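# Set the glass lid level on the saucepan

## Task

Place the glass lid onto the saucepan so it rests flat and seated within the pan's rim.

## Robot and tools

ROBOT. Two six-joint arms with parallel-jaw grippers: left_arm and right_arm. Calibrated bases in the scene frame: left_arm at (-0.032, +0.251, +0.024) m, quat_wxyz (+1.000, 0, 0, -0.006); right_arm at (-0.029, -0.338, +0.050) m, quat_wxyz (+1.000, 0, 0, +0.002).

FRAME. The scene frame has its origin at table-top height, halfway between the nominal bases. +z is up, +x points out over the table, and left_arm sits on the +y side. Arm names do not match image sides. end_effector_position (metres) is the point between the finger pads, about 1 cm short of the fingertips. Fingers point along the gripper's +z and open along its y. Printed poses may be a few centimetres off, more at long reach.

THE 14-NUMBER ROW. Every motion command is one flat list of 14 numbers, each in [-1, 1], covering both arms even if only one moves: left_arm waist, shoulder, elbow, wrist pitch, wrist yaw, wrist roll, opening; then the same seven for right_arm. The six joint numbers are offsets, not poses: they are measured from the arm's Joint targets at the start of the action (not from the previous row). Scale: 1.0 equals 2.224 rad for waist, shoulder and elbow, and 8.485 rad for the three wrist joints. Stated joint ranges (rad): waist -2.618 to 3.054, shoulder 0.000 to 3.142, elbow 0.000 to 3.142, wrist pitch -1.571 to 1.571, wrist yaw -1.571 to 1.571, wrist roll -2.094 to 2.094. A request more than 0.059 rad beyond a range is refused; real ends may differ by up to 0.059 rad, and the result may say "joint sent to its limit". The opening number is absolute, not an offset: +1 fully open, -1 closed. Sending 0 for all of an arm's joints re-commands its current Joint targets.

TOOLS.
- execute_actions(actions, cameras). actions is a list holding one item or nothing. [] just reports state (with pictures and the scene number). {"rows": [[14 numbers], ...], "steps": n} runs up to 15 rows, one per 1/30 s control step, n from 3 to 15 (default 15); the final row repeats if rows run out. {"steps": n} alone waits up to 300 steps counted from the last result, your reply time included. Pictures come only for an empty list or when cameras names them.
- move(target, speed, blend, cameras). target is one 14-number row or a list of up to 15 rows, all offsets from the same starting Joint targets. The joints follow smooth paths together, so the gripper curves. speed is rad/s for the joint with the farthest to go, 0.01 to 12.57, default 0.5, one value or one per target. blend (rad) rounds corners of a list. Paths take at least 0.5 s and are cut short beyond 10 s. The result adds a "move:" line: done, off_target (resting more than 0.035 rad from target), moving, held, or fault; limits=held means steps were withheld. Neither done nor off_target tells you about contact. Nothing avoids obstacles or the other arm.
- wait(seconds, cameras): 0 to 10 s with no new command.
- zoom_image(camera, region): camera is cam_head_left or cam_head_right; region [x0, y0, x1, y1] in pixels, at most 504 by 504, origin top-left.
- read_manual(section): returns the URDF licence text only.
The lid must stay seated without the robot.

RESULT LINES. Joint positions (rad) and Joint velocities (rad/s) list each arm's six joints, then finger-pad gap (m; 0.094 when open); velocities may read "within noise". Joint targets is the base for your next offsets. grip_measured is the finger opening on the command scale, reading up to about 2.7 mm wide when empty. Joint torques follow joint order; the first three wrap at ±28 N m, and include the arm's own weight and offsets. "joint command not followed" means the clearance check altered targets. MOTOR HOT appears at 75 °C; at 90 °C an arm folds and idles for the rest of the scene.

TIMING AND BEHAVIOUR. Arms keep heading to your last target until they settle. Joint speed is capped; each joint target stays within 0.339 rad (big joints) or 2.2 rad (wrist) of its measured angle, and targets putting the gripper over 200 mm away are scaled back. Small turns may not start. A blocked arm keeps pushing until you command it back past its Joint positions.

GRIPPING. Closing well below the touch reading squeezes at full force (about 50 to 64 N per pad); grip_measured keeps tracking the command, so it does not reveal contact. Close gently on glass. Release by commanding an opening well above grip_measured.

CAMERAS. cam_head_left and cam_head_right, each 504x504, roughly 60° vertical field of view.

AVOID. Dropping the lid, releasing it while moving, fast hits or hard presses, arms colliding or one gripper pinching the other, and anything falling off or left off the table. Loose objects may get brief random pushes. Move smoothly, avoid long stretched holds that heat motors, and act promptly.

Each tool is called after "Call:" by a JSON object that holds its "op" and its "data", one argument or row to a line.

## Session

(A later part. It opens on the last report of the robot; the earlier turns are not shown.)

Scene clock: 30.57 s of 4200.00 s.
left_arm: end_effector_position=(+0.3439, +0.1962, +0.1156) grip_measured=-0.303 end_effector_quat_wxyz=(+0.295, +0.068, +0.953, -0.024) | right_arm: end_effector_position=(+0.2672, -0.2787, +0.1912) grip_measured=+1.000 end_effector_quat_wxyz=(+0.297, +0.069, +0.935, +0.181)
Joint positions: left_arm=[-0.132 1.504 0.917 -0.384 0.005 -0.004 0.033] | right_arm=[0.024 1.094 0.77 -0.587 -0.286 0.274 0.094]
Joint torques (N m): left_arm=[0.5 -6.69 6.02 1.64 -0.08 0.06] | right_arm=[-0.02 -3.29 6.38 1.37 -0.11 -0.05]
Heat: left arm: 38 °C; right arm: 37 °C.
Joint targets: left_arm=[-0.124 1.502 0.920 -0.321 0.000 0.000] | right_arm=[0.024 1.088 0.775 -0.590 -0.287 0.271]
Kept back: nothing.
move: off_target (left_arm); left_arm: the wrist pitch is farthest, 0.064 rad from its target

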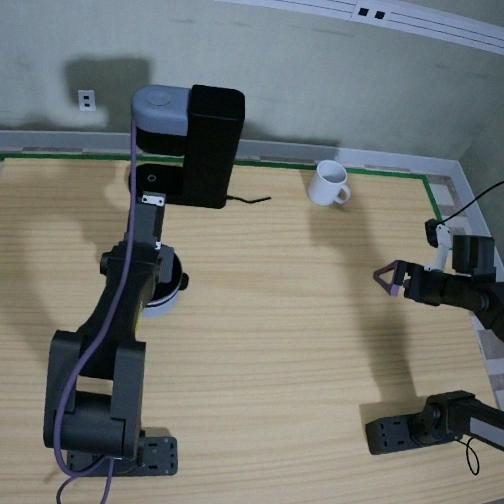

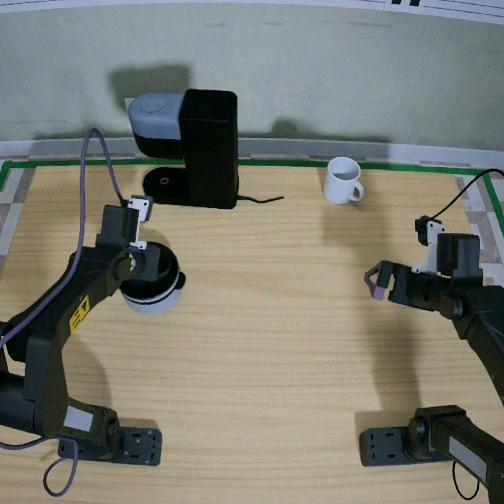

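Call:
{"op": "move", "data": {
  "target": [0.0036,0.0081,-0.0162,0.0061,0,0,-1,0,0,0,0,0,0,1],
  "speed": 0.06,
  "cameras": ["cam_head_left","cam_head_right"]
}}

Call:
{"op": "zoom_image", "data": {
  "camera": "cam_head_right",
  "region": [90, 230, 190, 330]
}}

Call:
{"op": "zoom_image", "data": {
  "camera": "cam_head_left",
  "region": [100, 230, 200, 330]
}}

Scene clock: 31.93 s of 4200.00 s.
left_arm: end_effector_position=(+0.3449, +0.1978, +0.1111) grip_measured=-0.303 end_effector_quat_wxyz=(+0.299, +0.065, +0.952, -0.024) | right_arm: end_effector_position=(+0.2672, -0.2787, +0.1912) grip_measured=+1.000 end_effector_quat_wxyz=(+0.297, +0.069, +0.935, +0.181)
Joint positions: left_arm=[-0.127 1.508 0.896 -0.35 0.006 -0.004 0.033] | right_arm=[0.024 1.094 0.77 -0.587 -0.286 0.274 0.094]
Joint torques (N m): left_arm=[0.88 -5.72 4.92 1.87 -0.04 0.03] | right_arm=[-0.01 -3.26 6.39 1.37 -0.1 -0.05]
Heat: left arm: 38 °C; right arm: 37 °C.
Joint targets: left_arm=[-0.116 1.520 0.885 -0.269 0.000 0.000] | right_arm=[0.024 1.088 0.775 -0.590 -0.287 0.271]
Kept back: nothing.
move: off_target (left_arm); left_arm: the wrist pitch is farthest, 0.081 rad from its target

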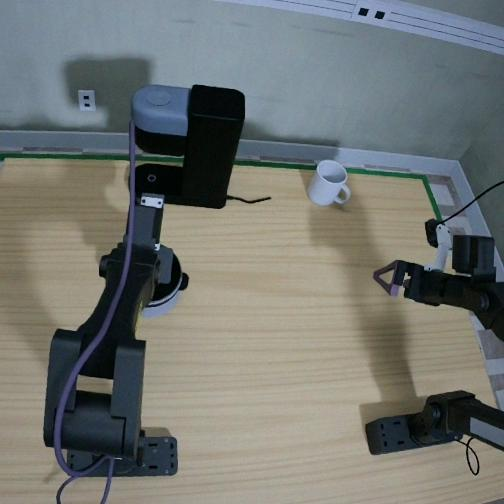

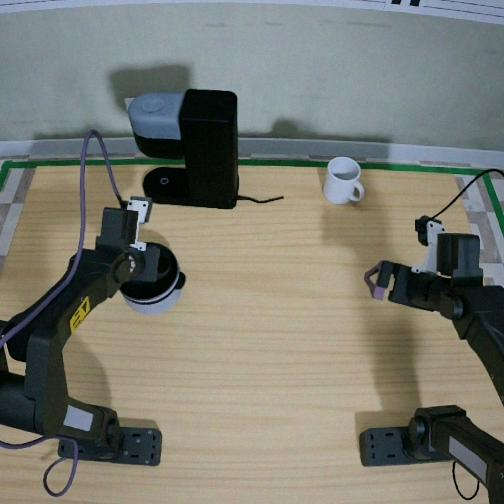

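Scaled by 5.040.

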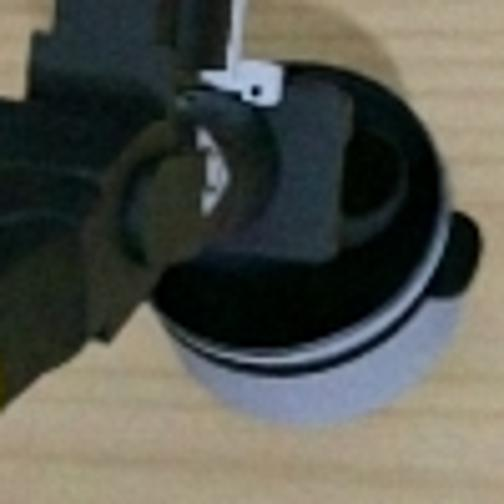

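Scaled by 5.040.

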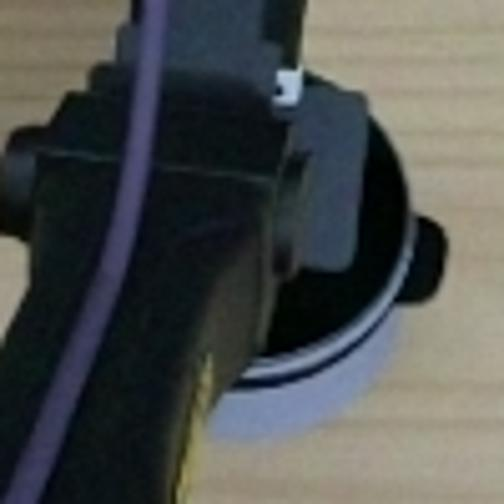

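Call:
{"op": "move", "data": {
  "target": [0.0,0.0065,-0.0112,0.003,0,0,-1,0,0,0,0,0,0,1],
  "speed": 0.06,
  "cameras": ["cam_head_left","cam_head_right"]
}}

Call:
{"op": "zoom_image", "data": {
  "camera": "cam_head_right",
  "region": [90, 230, 190, 330]
}}

Call:
{"op": "zoom_image", "data": {
  "camera": "cam_head_left",
  "region": [100, 230, 200, 330]
}}

Scene clock: 32.93 s of 4200.00 s.
left_arm: end_effector_position=(+0.3448, +0.1978, +0.1107) grip_measured=-0.303 end_effector_quat_wxyz=(+0.304, +0.065, +0.950, -0.025) | right_arm: end_effector_position=(+0.2672, -0.2787, +0.1912) grip_measured=+1.000 end_effector_quat_wxyz=(+0.297, +0.069, +0.935, +0.181)
Joint positions: left_arm=[-0.127 1.502 0.882 -0.33 0.006 -0.004 0.033] | right_arm=[0.024 1.094 0.77 -0.587 -0.286 0.274 0.094]
Joint torques (N m): left_arm=[0.76 -3.62 4.15 1.92 -0.08 0.03] | right_arm=[-0.02 -3.26 6.39 1.37 -0.1 -0.04]
Heat: left arm: 38 °C; right arm: 37 °C.
Joint targets: left_arm=[-0.116 1.534 0.860 -0.243 0.000 0.000] | right_arm=[0.024 1.088 0.775 -0.590 -0.287 0.271]
Kept back: nothing.
move: off_target (left_arm); left_arm: the wrist pitch is farthest, 0.087 rad from its target

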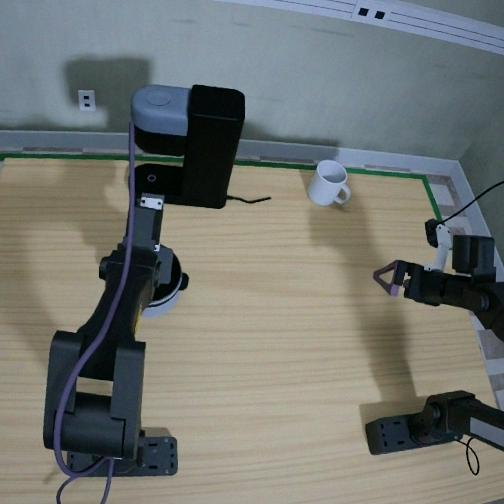

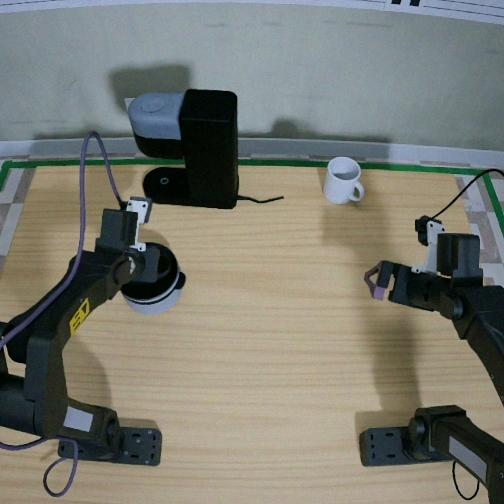

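Scaled by 5.040.

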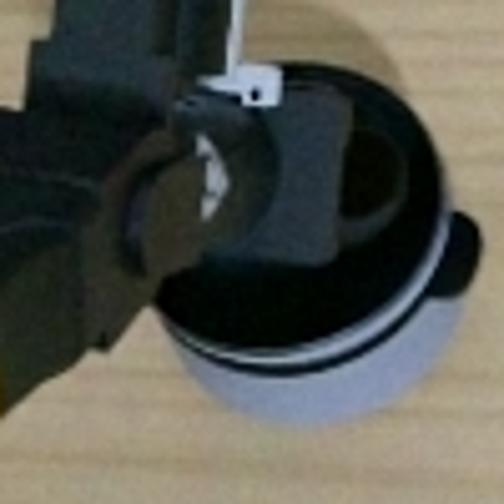

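Scaled by 5.040.

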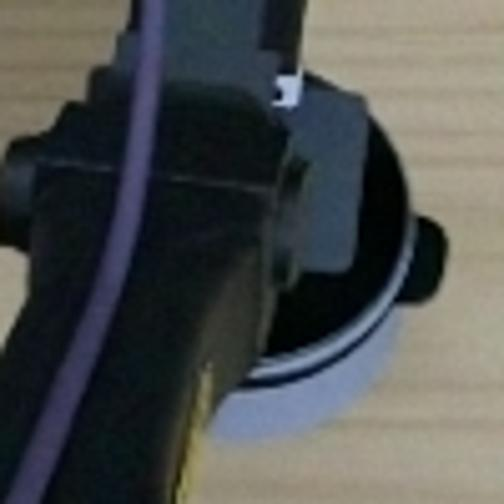

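Call:
{"op": "move", "data": {
  "target": [
    [0,-0.0207,0.018,-0.0085,0,0,-1,0,0,0,0,0,0,1],
    [0,-0.013,0.0054,-0.0032,0,0,-1,0,0,0,0,0,0,1]
  ],
  "speed": 0.06
}}

Call:
{"op": "zoom_image", "data": {
  "camera": "cam_head_right",
  "region": [90, 230, 190, 330]
}}

Call:
{"op": "zoom_image", "data": {
  "camera": "cam_head_left",
  "region": [100, 230, 200, 330]
}}

Scene clock: 35.60 s of 4200.00 s.
left_arm: end_effector_position=(+0.3448, +0.1978, +0.1112) grip_measured=-0.303 end_effector_quat_wxyz=(+0.305, +0.065, +0.950, -0.025) | right_arm: end_effector_position=(+0.2672, -0.2787, +0.1912) grip_measured=+1.000 end_effector_quat_wxyz=(+0.297, +0.069, +0.935, +0.181)
Joint positions: left_arm=[-0.127 1.5 0.882 -0.331 0.006 -0.004 0.033] | right_arm=[0.024 1.094 0.77 -0.587 -0.286 0.274 0.094]
Joint torques (N m): left_arm=[0.65 -6.13 5 1.64 -0.06 0.01] | right_arm=[0.01 -3.28 6.38 1.37 -0.1 -0.04]
Heat: left arm: 38 °C; right arm: 37 °C.
Joint targets: left_arm=[-0.116 1.505 0.872 -0.271 0.000 0.000] | right_arm=[0.024 1.088 0.775 -0.590 -0.287 0.271]
Kept back: nothing.
move: off_target (left_arm); left_arm: the wrist pitch is farthest, 0.061 rad from its target

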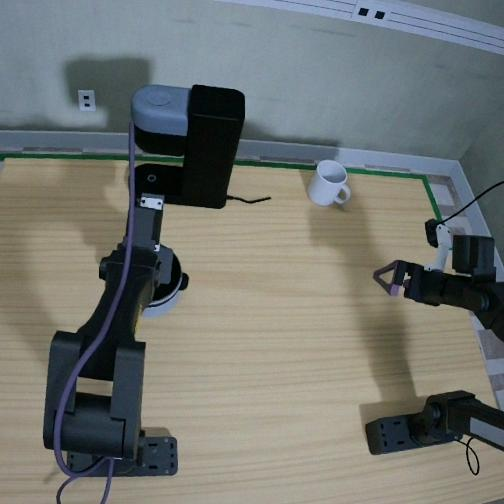

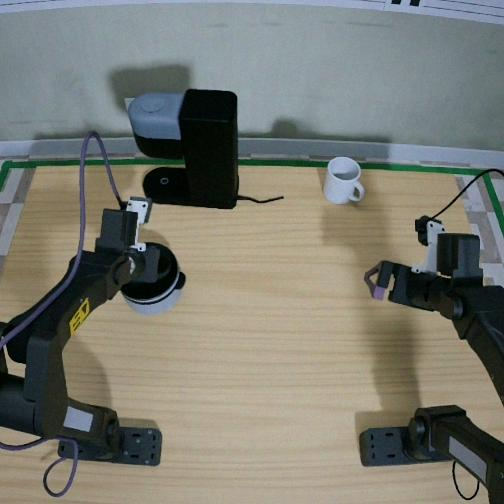

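Scaled by 5.040.

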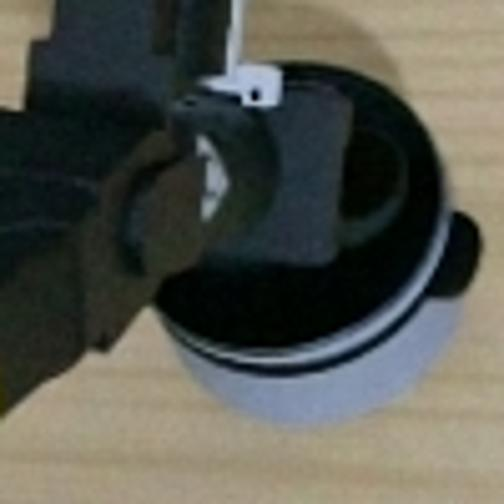

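Scaled by 5.040.

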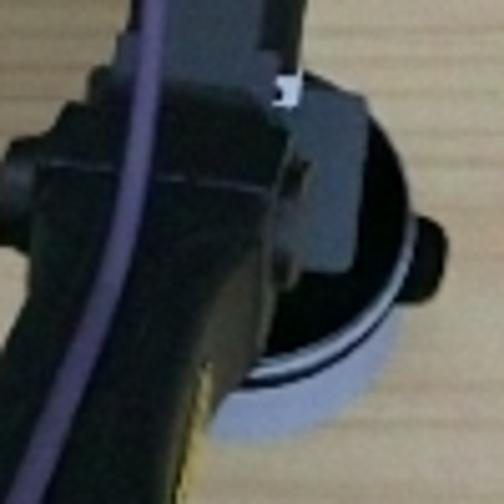

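Call:
{"op": "move", "data": {
  "target": [
    [0,-0.0292,0.0238,-0.0152,0,0,-1,0,0,0,0,0,0,1],
    [0,-0.0058,-0.0022,-0.0009,0,0,-1,0,0,0,0,0,0,1]
  ],
  "speed": 0.07
}}

Call:
{"op": "zoom_image", "data": {
  "camera": "cam_head_right",
  "region": [90, 230, 190, 330]
}}

Call:
{"op": "zoom_image", "data": {
  "camera": "cam_head_left",
  "region": [100, 230, 200, 330]
}}

Scene clock: 39.67 s of 4200.00 s.
left_arm: end_effector_position=(+0.3399, +0.1991, +0.1107) grip_measured=-0.303 end_effector_quat_wxyz=(+0.299, +0.065, +0.952, -0.025) | right_arm: end_effector_position=(+0.2672, -0.2787, +0.1912) grip_measured=+1.000 end_effector_quat_wxyz=(+0.297, +0.069, +0.935, +0.181)
Joint positions: left_arm=[-0.124 1.489 0.877 -0.349 0.009 -0.003 0.033] | right_arm=[0.024 1.094 0.77 -0.587 -0.286 0.274 0.094]
Joint torques (N m): left_arm=[0.64 -5.93 5.3 1.7 -0.1 0.03] | right_arm=[-0.02 -3.26 6.39 1.37 -0.1 -0.05]
Heat: left arm: 37 °C; right arm: 37 °C.
Joint targets: left_arm=[-0.116 1.492 0.867 -0.278 0.000 0.000] | right_arm=[0.024 1.088 0.775 -0.590 -0.287 0.271]
Kept back: nothing.
move: off_target (left_arm); left_arm: the wrist pitch is farthest, 0.071 rad from its target

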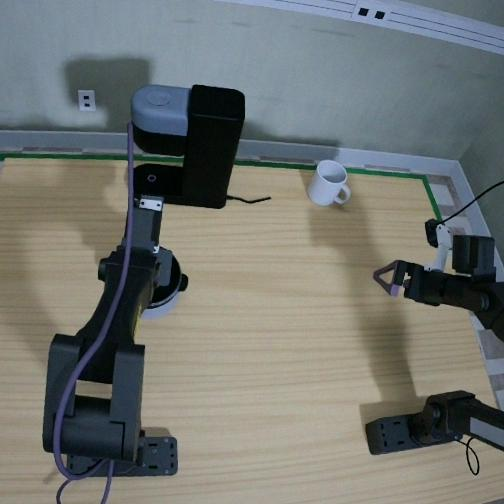

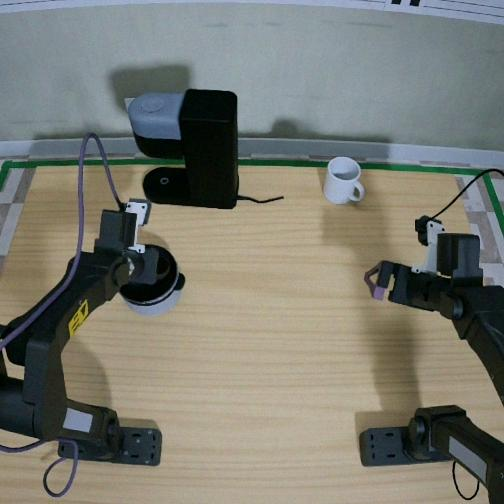

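Scaled by 5.040.

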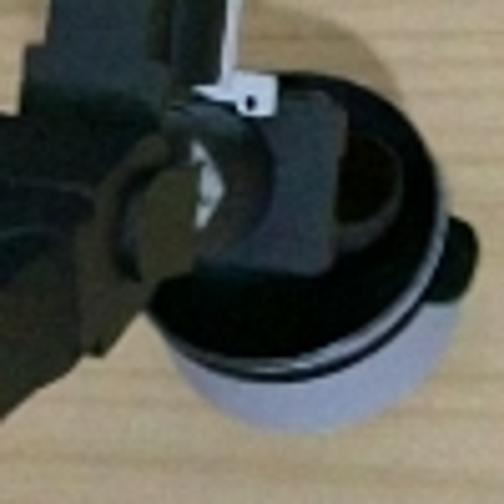

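Scaled by 5.040.

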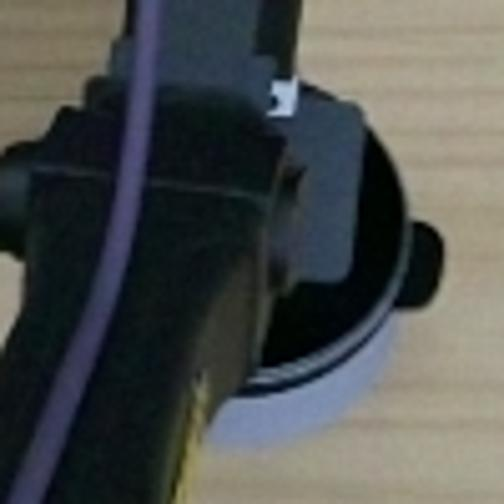

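Call:
{"op": "execute_actions", "data": {
  "actions": [
    {"rows":[[0,0,0,0,0,0,-0.25,0,0,0,0,0,0,1],[0,0,0,0,0,0,-0.2,0,0,0,0,0,0,1],[0,0,0,0,0,0,-0.15,0,0,0,0,0,0,1],[0,0,0,0,0,0,-0.1,0,0,0,0,0,0,1],[0,0,0,0,0,0,-0.05,0,0,0,0,0,0,1],[0,0,0,0,0,0,0,0,0,0,0,0,0,1],[0,0,0,0,0,0,0.1,0,0,0,0,0,0,1],[0,0,0,0,0,0,0.2,0,0,0,0,0,0,1],[0,0,0,0,0,0,0.4,0,0,0,0,0,0,1]]}
  ]
}}

Call:
{"op": "move", "data": {
  "target": [
    [0,-0.1,0.02,-0.01,0,0,0.5,0,0,0,0,0,0,1],
    [0,-0.45,-0.05,-0.02,0,0,0.5,0,0,0,0,0,0,1],
    [-0.5,-0.55,-0.1,0,0,0,0.5,0,0,0,0,0,0,1]
  ],
  "speed": [0.2,0.5,0.7],
  "blend": 0.05
}}

Call:
{"op": "zoom_image", "data": {
  "camera": "cam_head_right",
  "region": [90, 230, 190, 330]
}}

Call:
{"op": "zoom_image", "data": {
  "camera": "cam_head_left",
  "region": [100, 230, 200, 330]
}}

Scene clock: 41.33 s of 4200.00 s.
left_arm: end_effector_position=(+0.3461, +0.1982, +0.1145) grip_measured=+0.396 end_effector_quat_wxyz=(+0.314, +0.064, +0.947, -0.026) | right_arm: end_effector_position=(+0.2672, -0.2787, +0.1912) grip_measured=+1.000 end_effector_quat_wxyz=(+0.297, +0.069, +0.935, +0.181)
Joint positions: left_arm=[-0.124 1.489 0.873 -0.313 0.009 -0.003 0.066] | right_arm=[0.024 1.094 0.77 -0.587 -0.286 0.274 0.094]
Joint velocities: left_arm=[-0.022 0.002 0.012 0.095 -0.037 -0.095 0.004] | right_arm=[within noise]
Joint torques (N m): left_arm=[0.57 -6.41 5.35 1.33 -0.08 0.04] | right_arm=[-0.02 -3.26 6.39 1.37 -0.11 -0.04]
Heat: left arm: 37 °C; right arm: 37 °C.
Joint targets: left_arm=[-0.116 1.492 0.867 -0.278 0.000 0.000] | right_arm=[0.024 1.088 0.775 -0.590 -0.287 0.271]
Steps of this call (1-38: nothing new was sent; 39-50: this action's first 12). Readings (joint positions of left_arm | right_arm):
39: [-0.124 1.489 0.876 -0.348 0.009 -0.003] | [0.024 1.094 0.770 -0.587 -0.286 0.274]
40: [-0.124 1.489 0.876 -0.346 0.009 -0.003] | [0.024 1.094 0.770 -0.587 -0.286 0.274]
42: [-0.124 1.489 0.873 -0.335 0.009 -0.003] | [0.024 1.094 0.770 -0.587 -0.286 0.274]
46: [-0.124 1.489 0.873 -0.319 0.009 -0.003] | [0.024 1.094 0.770 -0.587 -0.286 0.274]
50: the state above

Scene clock: 46.37 s of 4200.00 s.
left_arm: end_effector_position=(+0.0410, +0.0412, +0.3760) grip_measured=+0.497 end_effector_quat_wxyz=(+0.592, +0.398, +0.558, -0.424) | right_arm: end_effector_position=(+0.2672, -0.2787, +0.1912) grip_measured=+1.000 end_effector_quat_wxyz=(+0.297, +0.069, +0.935, +0.181)
Joint positions: left_arm=[-1.223 0.284 0.652 -0.307 0.006 -0.003 0.07] | right_arm=[0.024 1.094 0.77 -0.587 -0.286 0.274 0.094]
Joint torques (N m): left_arm=[-0.57 2.07 5.23 1.79 -0.09 0] | right_arm=[-0.03 -3.25 6.39 1.37 -0.1 -0.04]
Heat: left arm: 37 °C; right arm: 37 °C.
Joint targets: left_arm=[-1.229 0.269 0.644 -0.278 0.000 0.000] | right_arm=[0.024 1.088 0.775 -0.590 -0.287 0.271]
Kept back: nothing.
move: done

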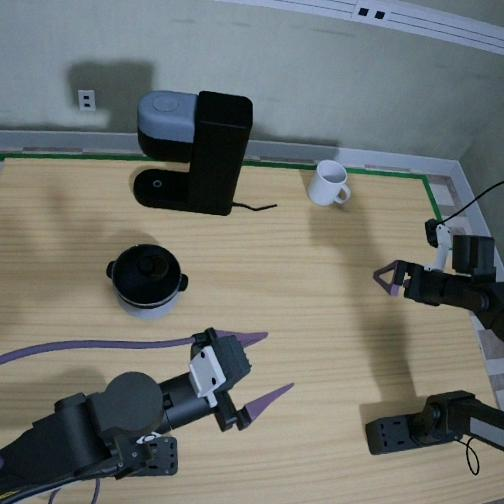

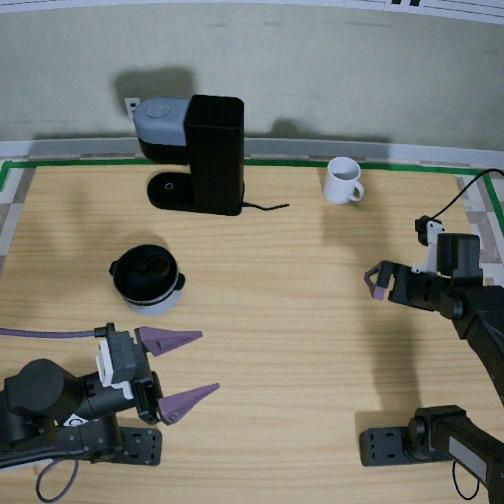

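Scaled by 5.040.

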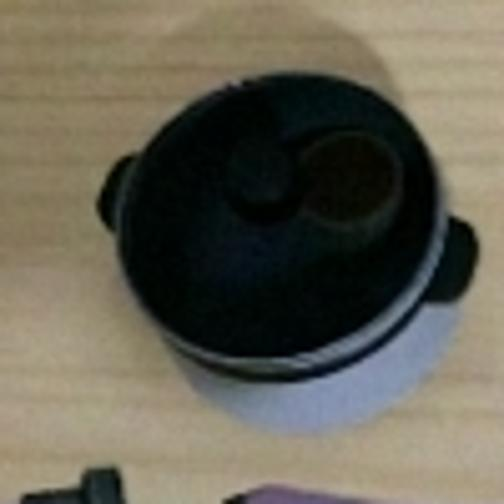

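Scaled by 5.040.

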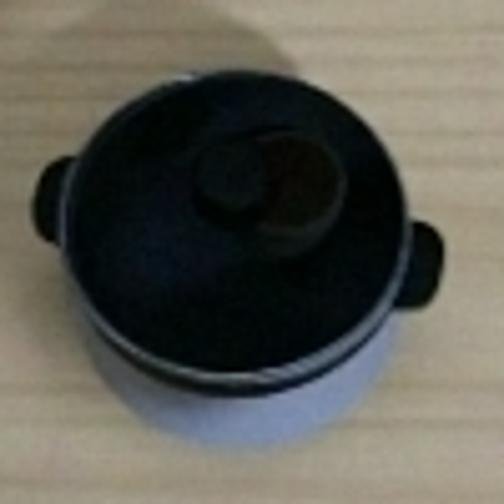

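Call:
{"op": "zoom_image", "data": {
  "camera": "cam_head_right",
  "region": [105, 235, 190, 320]
}}

Call:
{"op": "zoom_image", "data": {
  "camera": "cam_head_left",
  "region": [105, 280, 190, 325]
}}

Call:
{"op": "zoom_image", "data": {
  "camera": "cam_head_right",
  "region": [110, 235, 150, 275]
}}

Call:
{"op": "zoom_image", "data": {
  "camera": "cam_head_right",
  "region": [140, 270, 190, 320]
}}

Scaled by 5.929.

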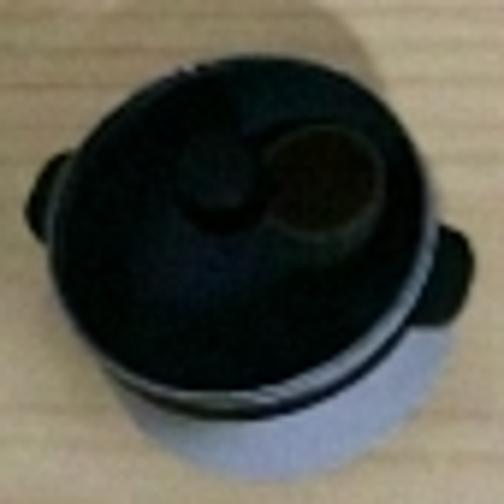

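Scaled by 5.929.

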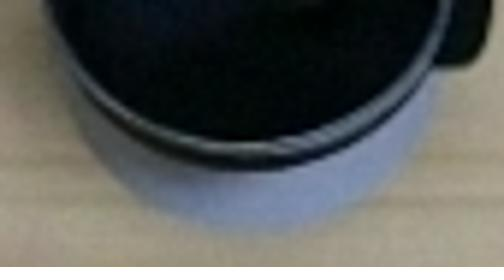

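Scaled by 12.600.

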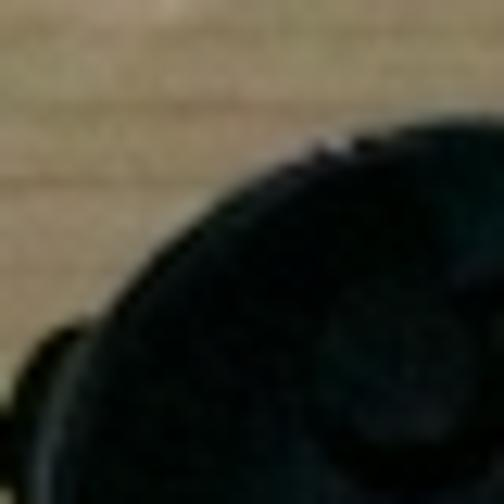

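Scaled by 10.080.

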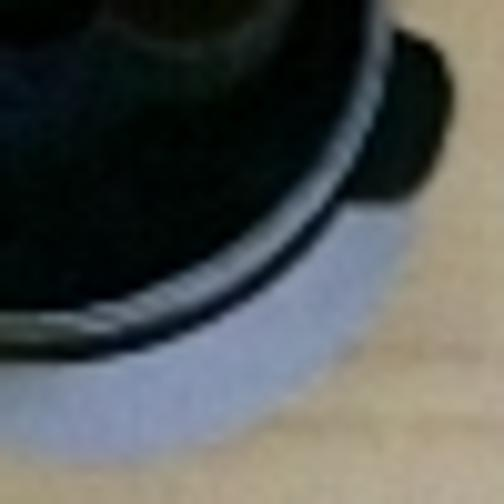

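Call:
{"op": "move", "data": {
  "target": [
    [0.5,0.1,0.05,-0.01,0,0,0.4,0,0,0,0,0,0,1],
    [0.5004,0.45,0.1203,-0.01,0,0,0.4,0,0,0,0,0,0,1],
    [0.5004,0.55,0.1003,-0.004,0,0,0.4,0,0,0,0,0,0,1]
  ],
  "speed": [0.7,0.5,0.12],
  "blend": 0.05
}}

Call:
{"op": "execute_actions", "data": {
  "actions": [
    {"rows":[[0,0,0,0,0,0,0.3,0,0,0,0,0,0,1],[0,0,0,0,0,0,0.2,0,0,0,0,0,0,1],[0,0,0,0,0,0,0.1,0,0,0,0,0,0,1],[0,0,0,0,0,0,0,0,0,0,0,0,0,1],[0,0,0,0,0,0,-0.1,0,0,0,0,0,0,1],[0,0,0,0,0,0,-0.2,0,0,0,0,0,0,1],[0,0,0,0,0,0,-0.3,0,0,0,0,0,0,1],[0,0,0,0,0,0,-0.4,0,0,0,0,0,0,1],[0,0,0,0,0,0,-0.5,0,0,0,0,0,0,1],[0,0,0,0,0,0,-0.7,0,0,0,0,0,0,1]]}
  ]
}}

Call:
{"op": "wait", "data": {
  "seconds": 0.3
}}

Call:
{"op": "zoom_image", "data": {
  "camera": "cam_head_right",
  "region": [90, 230, 190, 330]
}}

Scene clock: 52.67 s of 4200.00 s.
left_arm: end_effector_position=(+0.3407, +0.2005, +0.1121) grip_measured=+0.403 end_effector_quat_wxyz=(+0.303, +0.063, +0.951, -0.023) | right_arm: end_effector_position=(+0.2672, -0.2787, +0.1912) grip_measured=+1.000 end_effector_quat_wxyz=(+0.297, +0.069, +0.935, +0.181)
Joint positions: left_arm=[-0.122 1.484 0.874 -0.344 0.005 -0.003 0.066] | right_arm=[0.024 1.094 0.77 -0.587 -0.286 0.274 0.094]
Joint torques (N m): left_arm=[0.36 -5.79 5.42 1.34 -0.1 0.02] | right_arm=[-0.01 -3.26 6.39 1.37 -0.1 -0.05]
Heat: left arm: 36 °C; right arm: 37 °C.
Joint targets: left_arm=[-0.115 1.492 0.867 -0.312 0.000 0.000] | right_arm=[0.024 1.088 0.775 -0.590 -0.287 0.271]
Kept back: nothing.
move: done

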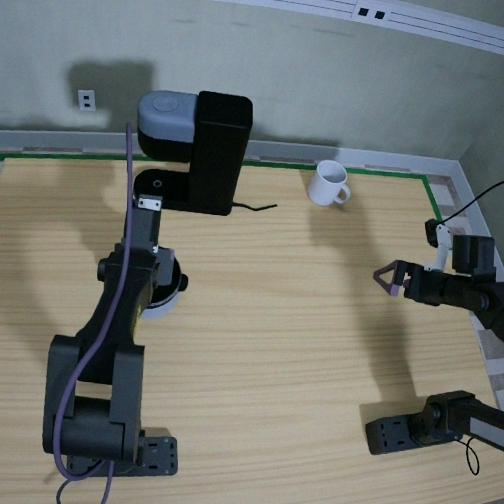

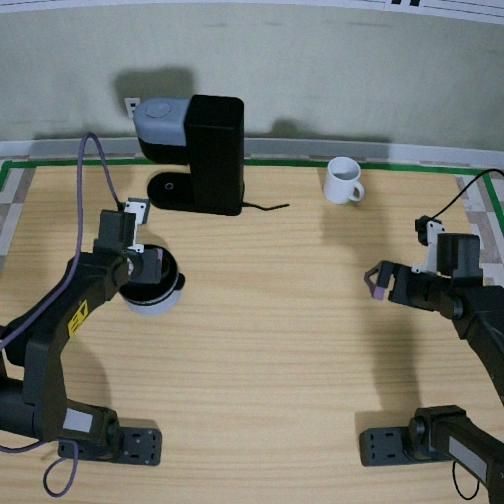

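Scene clock: 53.07 s of 4200.00 s.
left_arm: end_effector_position=(+0.3407, +0.1994, +0.1122) grip_measured=-0.305 end_effector_quat_wxyz=(+0.303, +0.064, +0.951, -0.025) | right_arm: end_effector_position=(+0.2672, -0.2787, +0.1912) grip_measured=+1.000 end_effector_quat_wxyz=(+0.297, +0.069, +0.935, +0.181)
Joint positions: left_arm=[-0.123 1.484 0.874 -0.343 0.009 -0.003 0.033] | right_arm=[0.024 1.094 0.77 -0.587 -0.286 0.274 0.094]
Joint torques (N m): left_arm=[0.51 -5.87 5.12 1.32 -0.1 0.03] | right_arm=[-0.02 -3.26 6.41 1.37 -0.11 -0.04]
Heat: left arm: 36 °C; right arm: 36 °C.
Joint targets: left_arm=[-0.116 1.492 0.867 -0.312 0.000 0.000] | right_arm=[0.024 1.088 0.775 -0.590 -0.287 0.271]
Steps of this call (1-12: this action's first 12). Readings (joint positions of left_arm | right_arm):
1: [-0.122 1.484 0.874 -0.344 0.005 -0.003] | [0.024 1.094 0.770 -0.587 -0.286 0.274]
2: [-0.122 1.484 0.874 -0.344 0.005 -0.003] | [0.024 1.094 0.770 -0.587 -0.286 0.274]
4: [-0.122 1.484 0.874 -0.344 0.005 -0.003] | [0.024 1.094 0.770 -0.587 -0.286 0.274]
8: [-0.123 1.484 0.874 -0.343 0.009 -0.003] | [0.024 1.094 0.770 -0.587 -0.286 0.274]
12: the state above

Scene clock: 53.47 s of 4200.00 s.
left_arm: end_effector_position=(+0.3407, +0.1994, +0.1122) grip_measured=-0.305 end_effector_quat_wxyz=(+0.303, +0.064, +0.951, -0.025) | right_arm: end_effector_position=(+0.2672, -0.2787, +0.1912) grip_measured=+1.000 end_effector_quat_wxyz=(+0.297, +0.069, +0.935, +0.181)
Joint positions: left_arm=[-0.123 1.484 0.874 -0.343 0.009 -0.003 0.033] | right_arm=[0.024 1.094 0.77 -0.587 -0.286 0.274 0.094]
Joint torques (N m): left_arm=[0.54 -5.74 5.29 1.33 -0.09 0.06] | right_arm=[-0.02 -3.25 6.38 1.37 -0.1 -0.05]
Heat: left arm: 36 °C; right arm: 36 °C.
Joint targets: left_arm=[-0.116 1.492 0.867 -0.312 0.000 0.000] | right_arm=[0.024 1.088 0.775 -0.590 -0.287 0.271]
Steps of this call (1-3: your previous action's last 3; 4-12: toward your last target). Readings (joint positions of left_arm | right_arm):
1: [-0.123 1.484 0.874 -0.343 0.009 -0.003] | [0.024 1.094 0.770 -0.587 -0.286 0.274]
2: [-0.123 1.484 0.874 -0.343 0.009 -0.003] | [0.024 1.094 0.770 -0.587 -0.286 0.274]
4: [-0.123 1.484 0.874 -0.343 0.009 -0.003] | [0.024 1.094 0.770 -0.587 -0.286 0.274]
8: [-0.123 1.484 0.874 -0.343 0.009 -0.003] | [0.024 1.094 0.770 -0.587 -0.286 0.274]
12: the state above

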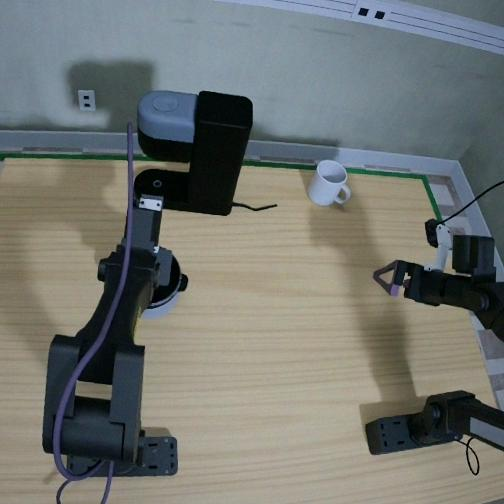

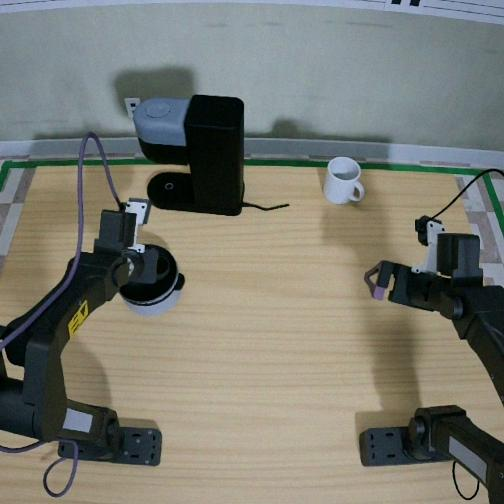

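Scaled by 5.040.

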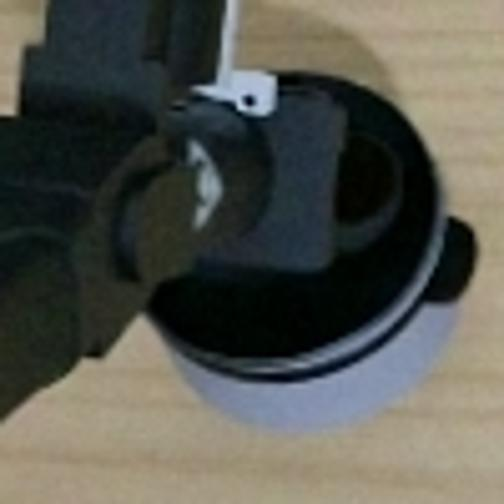

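Call:
{"op": "move", "data": {
  "target": [-0.017,0.0045,-0.004,0,0,0,-0.7,0,0,0,0,0,0,1],
  "speed": 0.05,
  "cameras": ["cam_head_left","cam_head_right"]
}}

Call:
{"op": "zoom_image", "data": {
  "camera": "cam_head_right",
  "region": [90, 230, 190, 330]
}}

Call:
{"op": "zoom_image", "data": {
  "camera": "cam_head_left",
  "region": [100, 230, 200, 330]
}}

Scene clock: 54.70 s of 4200.00 s.
left_arm: end_effector_position=(+0.3404, +0.1977, +0.1119) grip_measured=-0.305 end_effector_quat_wxyz=(+0.303, +0.067, +0.950, -0.021) | right_arm: end_effector_position=(+0.2672, -0.2787, +0.1912) grip_measured=+1.000 end_effector_quat_wxyz=(+0.297, +0.069, +0.935, +0.181)
Joint positions: left_arm=[-0.133 1.484 0.873 -0.341 -0.002 -0.003 0.033] | right_arm=[0.024 1.094 0.77 -0.587 -0.286 0.274 0.094]
Joint torques (N m): left_arm=[-1.76 -4.64 4.64 1.26 0.03 -0.01] | right_arm=[0.01 -3.25 6.38 1.37 -0.11 -0.05]
Heat: left arm: 36 °C; right arm: 36 °C.
Joint targets: left_arm=[-0.153 1.502 0.858 -0.312 0.000 0.000] | right_arm=[0.024 1.088 0.775 -0.590 -0.287 0.271]
Kept back: nothing.
move: done

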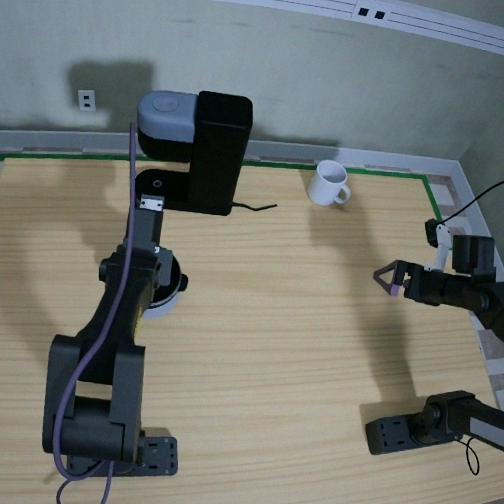

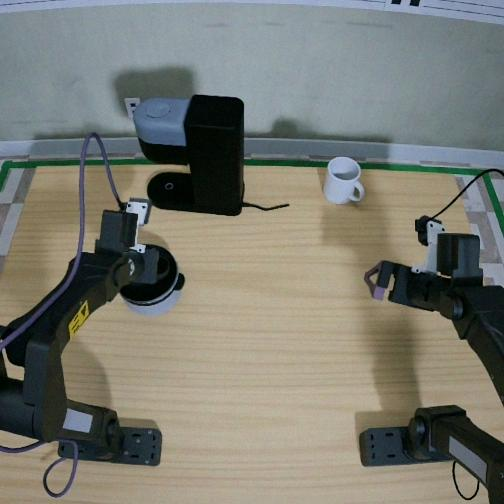

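Scaled by 5.040.

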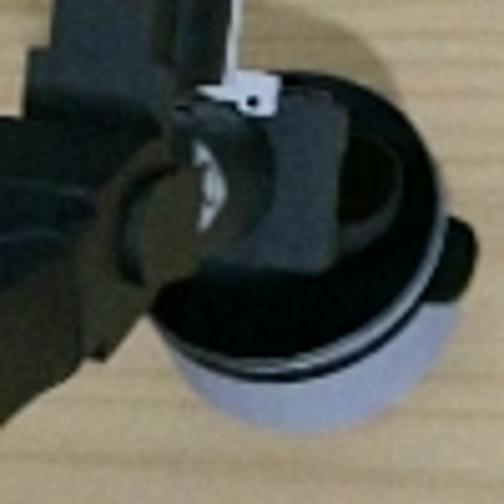

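Scaled by 5.040.

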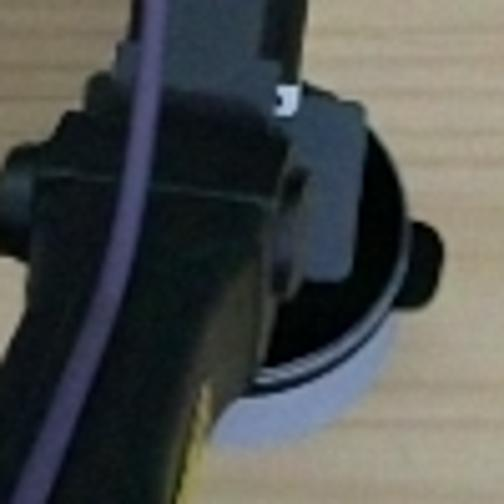

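Call:
{"op": "move", "data": {
  "target": [0.017,-0.006,0.004,0,0,0,-0.7,0,0,0,0,0,0,1],
  "speed": 0.1,
  "cameras": []
}}

Call:
{"op": "execute_actions", "data": {
  "actions": [
    {"rows":[[0,0,0,0,0,0,-0.25,0,0,0,0,0,0,1],[0,0,0,0,0,0,-0.2,0,0,0,0,0,0,1],[0,0,0,0,0,0,-0.15,0,0,0,0,0,0,1],[0,0,0,0,0,0,-0.1,0,0,0,0,0,0,1],[0,0,0,0,0,0,-0.05,0,0,0,0,0,0,1],[0,0,0,0,0,0,0.1,0,0,0,0,0,0,1],[0,0,0,0,0,0,0.3,0,0,0,0,0,0,1]]}
  ]
}}

Call:
{"op": "move", "data": {
  "target": [
    [0,-0.1,0.02,-0.01,0,0,0.4,0,0,0,0,0,0,1],
    [0,-0.45,-0.05,-0.02,0,0,0.4,0,0,0,0,0,0,1],
    [-0.5,-0.55,-0.1,0,0,0,0.4,0,0,0,0,0,0,1]
  ],
  "speed": [0.2,0.5,0.7],
  "blend": 0.05
}}

Call:
{"op": "zoom_image", "data": {
  "camera": "cam_head_right",
  "region": [105, 235, 190, 320]
}}

Scene clock: 55.83 s of 4200.00 s.
left_arm: end_effector_position=(+0.3408, +0.1995, +0.1119) grip_measured=-0.305 end_effector_quat_wxyz=(+0.303, +0.064, +0.950, -0.024) | right_arm: end_effector_position=(+0.2672, -0.2787, +0.1912) grip_measured=+1.000 end_effector_quat_wxyz=(+0.297, +0.069, +0.935, +0.181)
Joint positions: left_arm=[-0.124 1.484 0.873 -0.34 0.005 -0.003 0.033] | right_arm=[0.024 1.094 0.77 -0.587 -0.286 0.274 0.094]
Joint torques (N m): left_arm=[0.65 -5.83 5.52 1.28 -0.07 0.05] | right_arm=[-0.02 -3.26 6.39 1.37 -0.1 -0.05]
Heat: left arm: 36 °C; right arm: 36 °C.
Joint targets: left_arm=[-0.115 1.489 0.867 -0.312 0.000 0.000] | right_arm=[0.024 1.088 0.775 -0.590 -0.287 0.271]
Kept back: nothing.
move: done
No camera images: "cameras" was empty.

Scene clock: 56.23 s of 4200.00 s.
left_arm: end_effector_position=(+0.3410, +0.2006, +0.1120) grip_measured=+0.297 end_effector_quat_wxyz=(+0.304, +0.063, +0.950, -0.023) | right_arm: end_effector_position=(+0.2672, -0.2787, +0.1912) grip_measured=+1.000 end_effector_quat_wxyz=(+0.297, +0.069, +0.935, +0.181)
Joint positions: left_arm=[-0.121 1.484 0.873 -0.34 0.005 -0.003 0.061] | right_arm=[0.024 1.094 0.77 -0.587 -0.286 0.274 0.094]
Joint torques (N m): left_arm=[0.18 -5.87 5.35 1.27 -0.05 -0.05] | right_arm=[-0.02 -3.28 6.38 1.37 -0.11 -0.05]
Heat: left arm: 36 °C; right arm: 36 °C.
Joint targets: left_arm=[-0.116 1.489 0.867 -0.312 0.000 0.000] | right_arm=[0.024 1.088 0.775 -0.590 -0.287 0.271]
Steps of this call (1-12: this action's first 12). Readings (joint positions of left_arm | right_arm):
1: [-0.124 1.484 0.873 -0.340 0.005 -0.003] | [0.024 1.094 0.770 -0.587 -0.286 0.274]
2: [-0.124 1.484 0.873 -0.340 0.005 -0.003] | [0.024 1.094 0.770 -0.587 -0.286 0.274]
4: [-0.123 1.484 0.873 -0.340 0.005 -0.003] | [0.024 1.094 0.770 -0.587 -0.286 0.274]
8: [-0.121 1.484 0.873 -0.340 0.005 -0.003] | [0.024 1.094 0.770 -0.587 -0.286 0.274]
12: the state above

Scene clock: 61.23 s of 4200.00 s.
left_arm: end_effector_position=(+0.0414, +0.0418, +0.3683) grip_measured=+0.397 end_effector_quat_wxyz=(+0.584, +0.403, +0.568, -0.417) | right_arm: end_effector_position=(+0.2672, -0.2787, +0.1912) grip_measured=+1.000 end_effector_quat_wxyz=(+0.297, +0.069, +0.935, +0.181)
Joint positions: left_arm=[-1.222 0.281 0.652 -0.341 0.004 -0.003 0.066] | right_arm=[0.024 1.094 0.77 -0.587 -0.286 0.274 0.094]
Joint torques (N m): left_arm=[-0.42 2.21 5.01 1.83 -0.02 -0.01] | right_arm=[-0.02 -3.26 6.37 1.37 -0.1 -0.04]
Heat: left arm: 36 °C; right arm: 36 °C.
Joint targets: left_arm=[-1.228 0.266 0.645 -0.312 0.000 0.000] | right_arm=[0.024 1.088 0.775 -0.590 -0.287 0.271]
Kept back: nothing.
move: done

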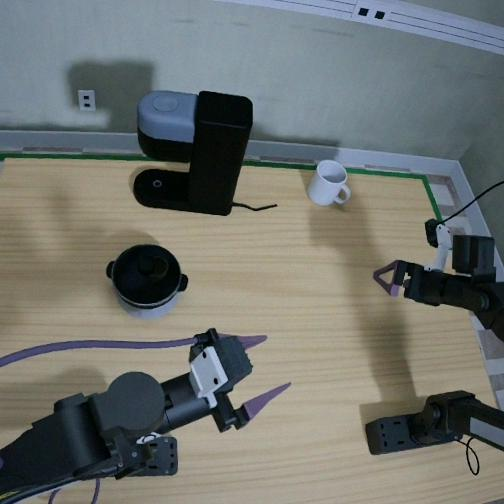

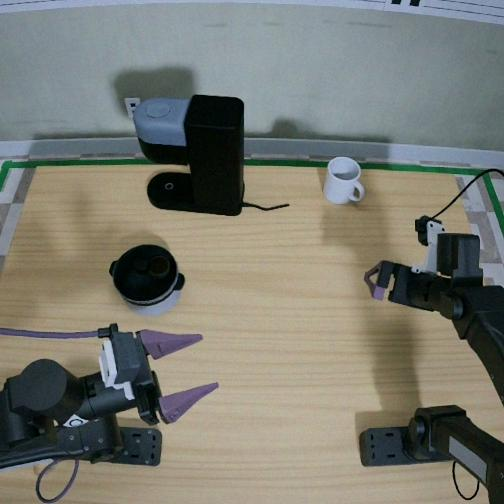

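Scaled by 5.929.

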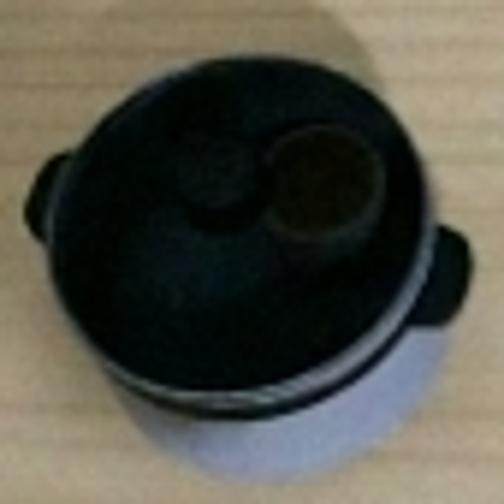

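Call:
{"op": "finished_scene", "data": {
  "scene": 1
}}

The scene is finished: the task was done.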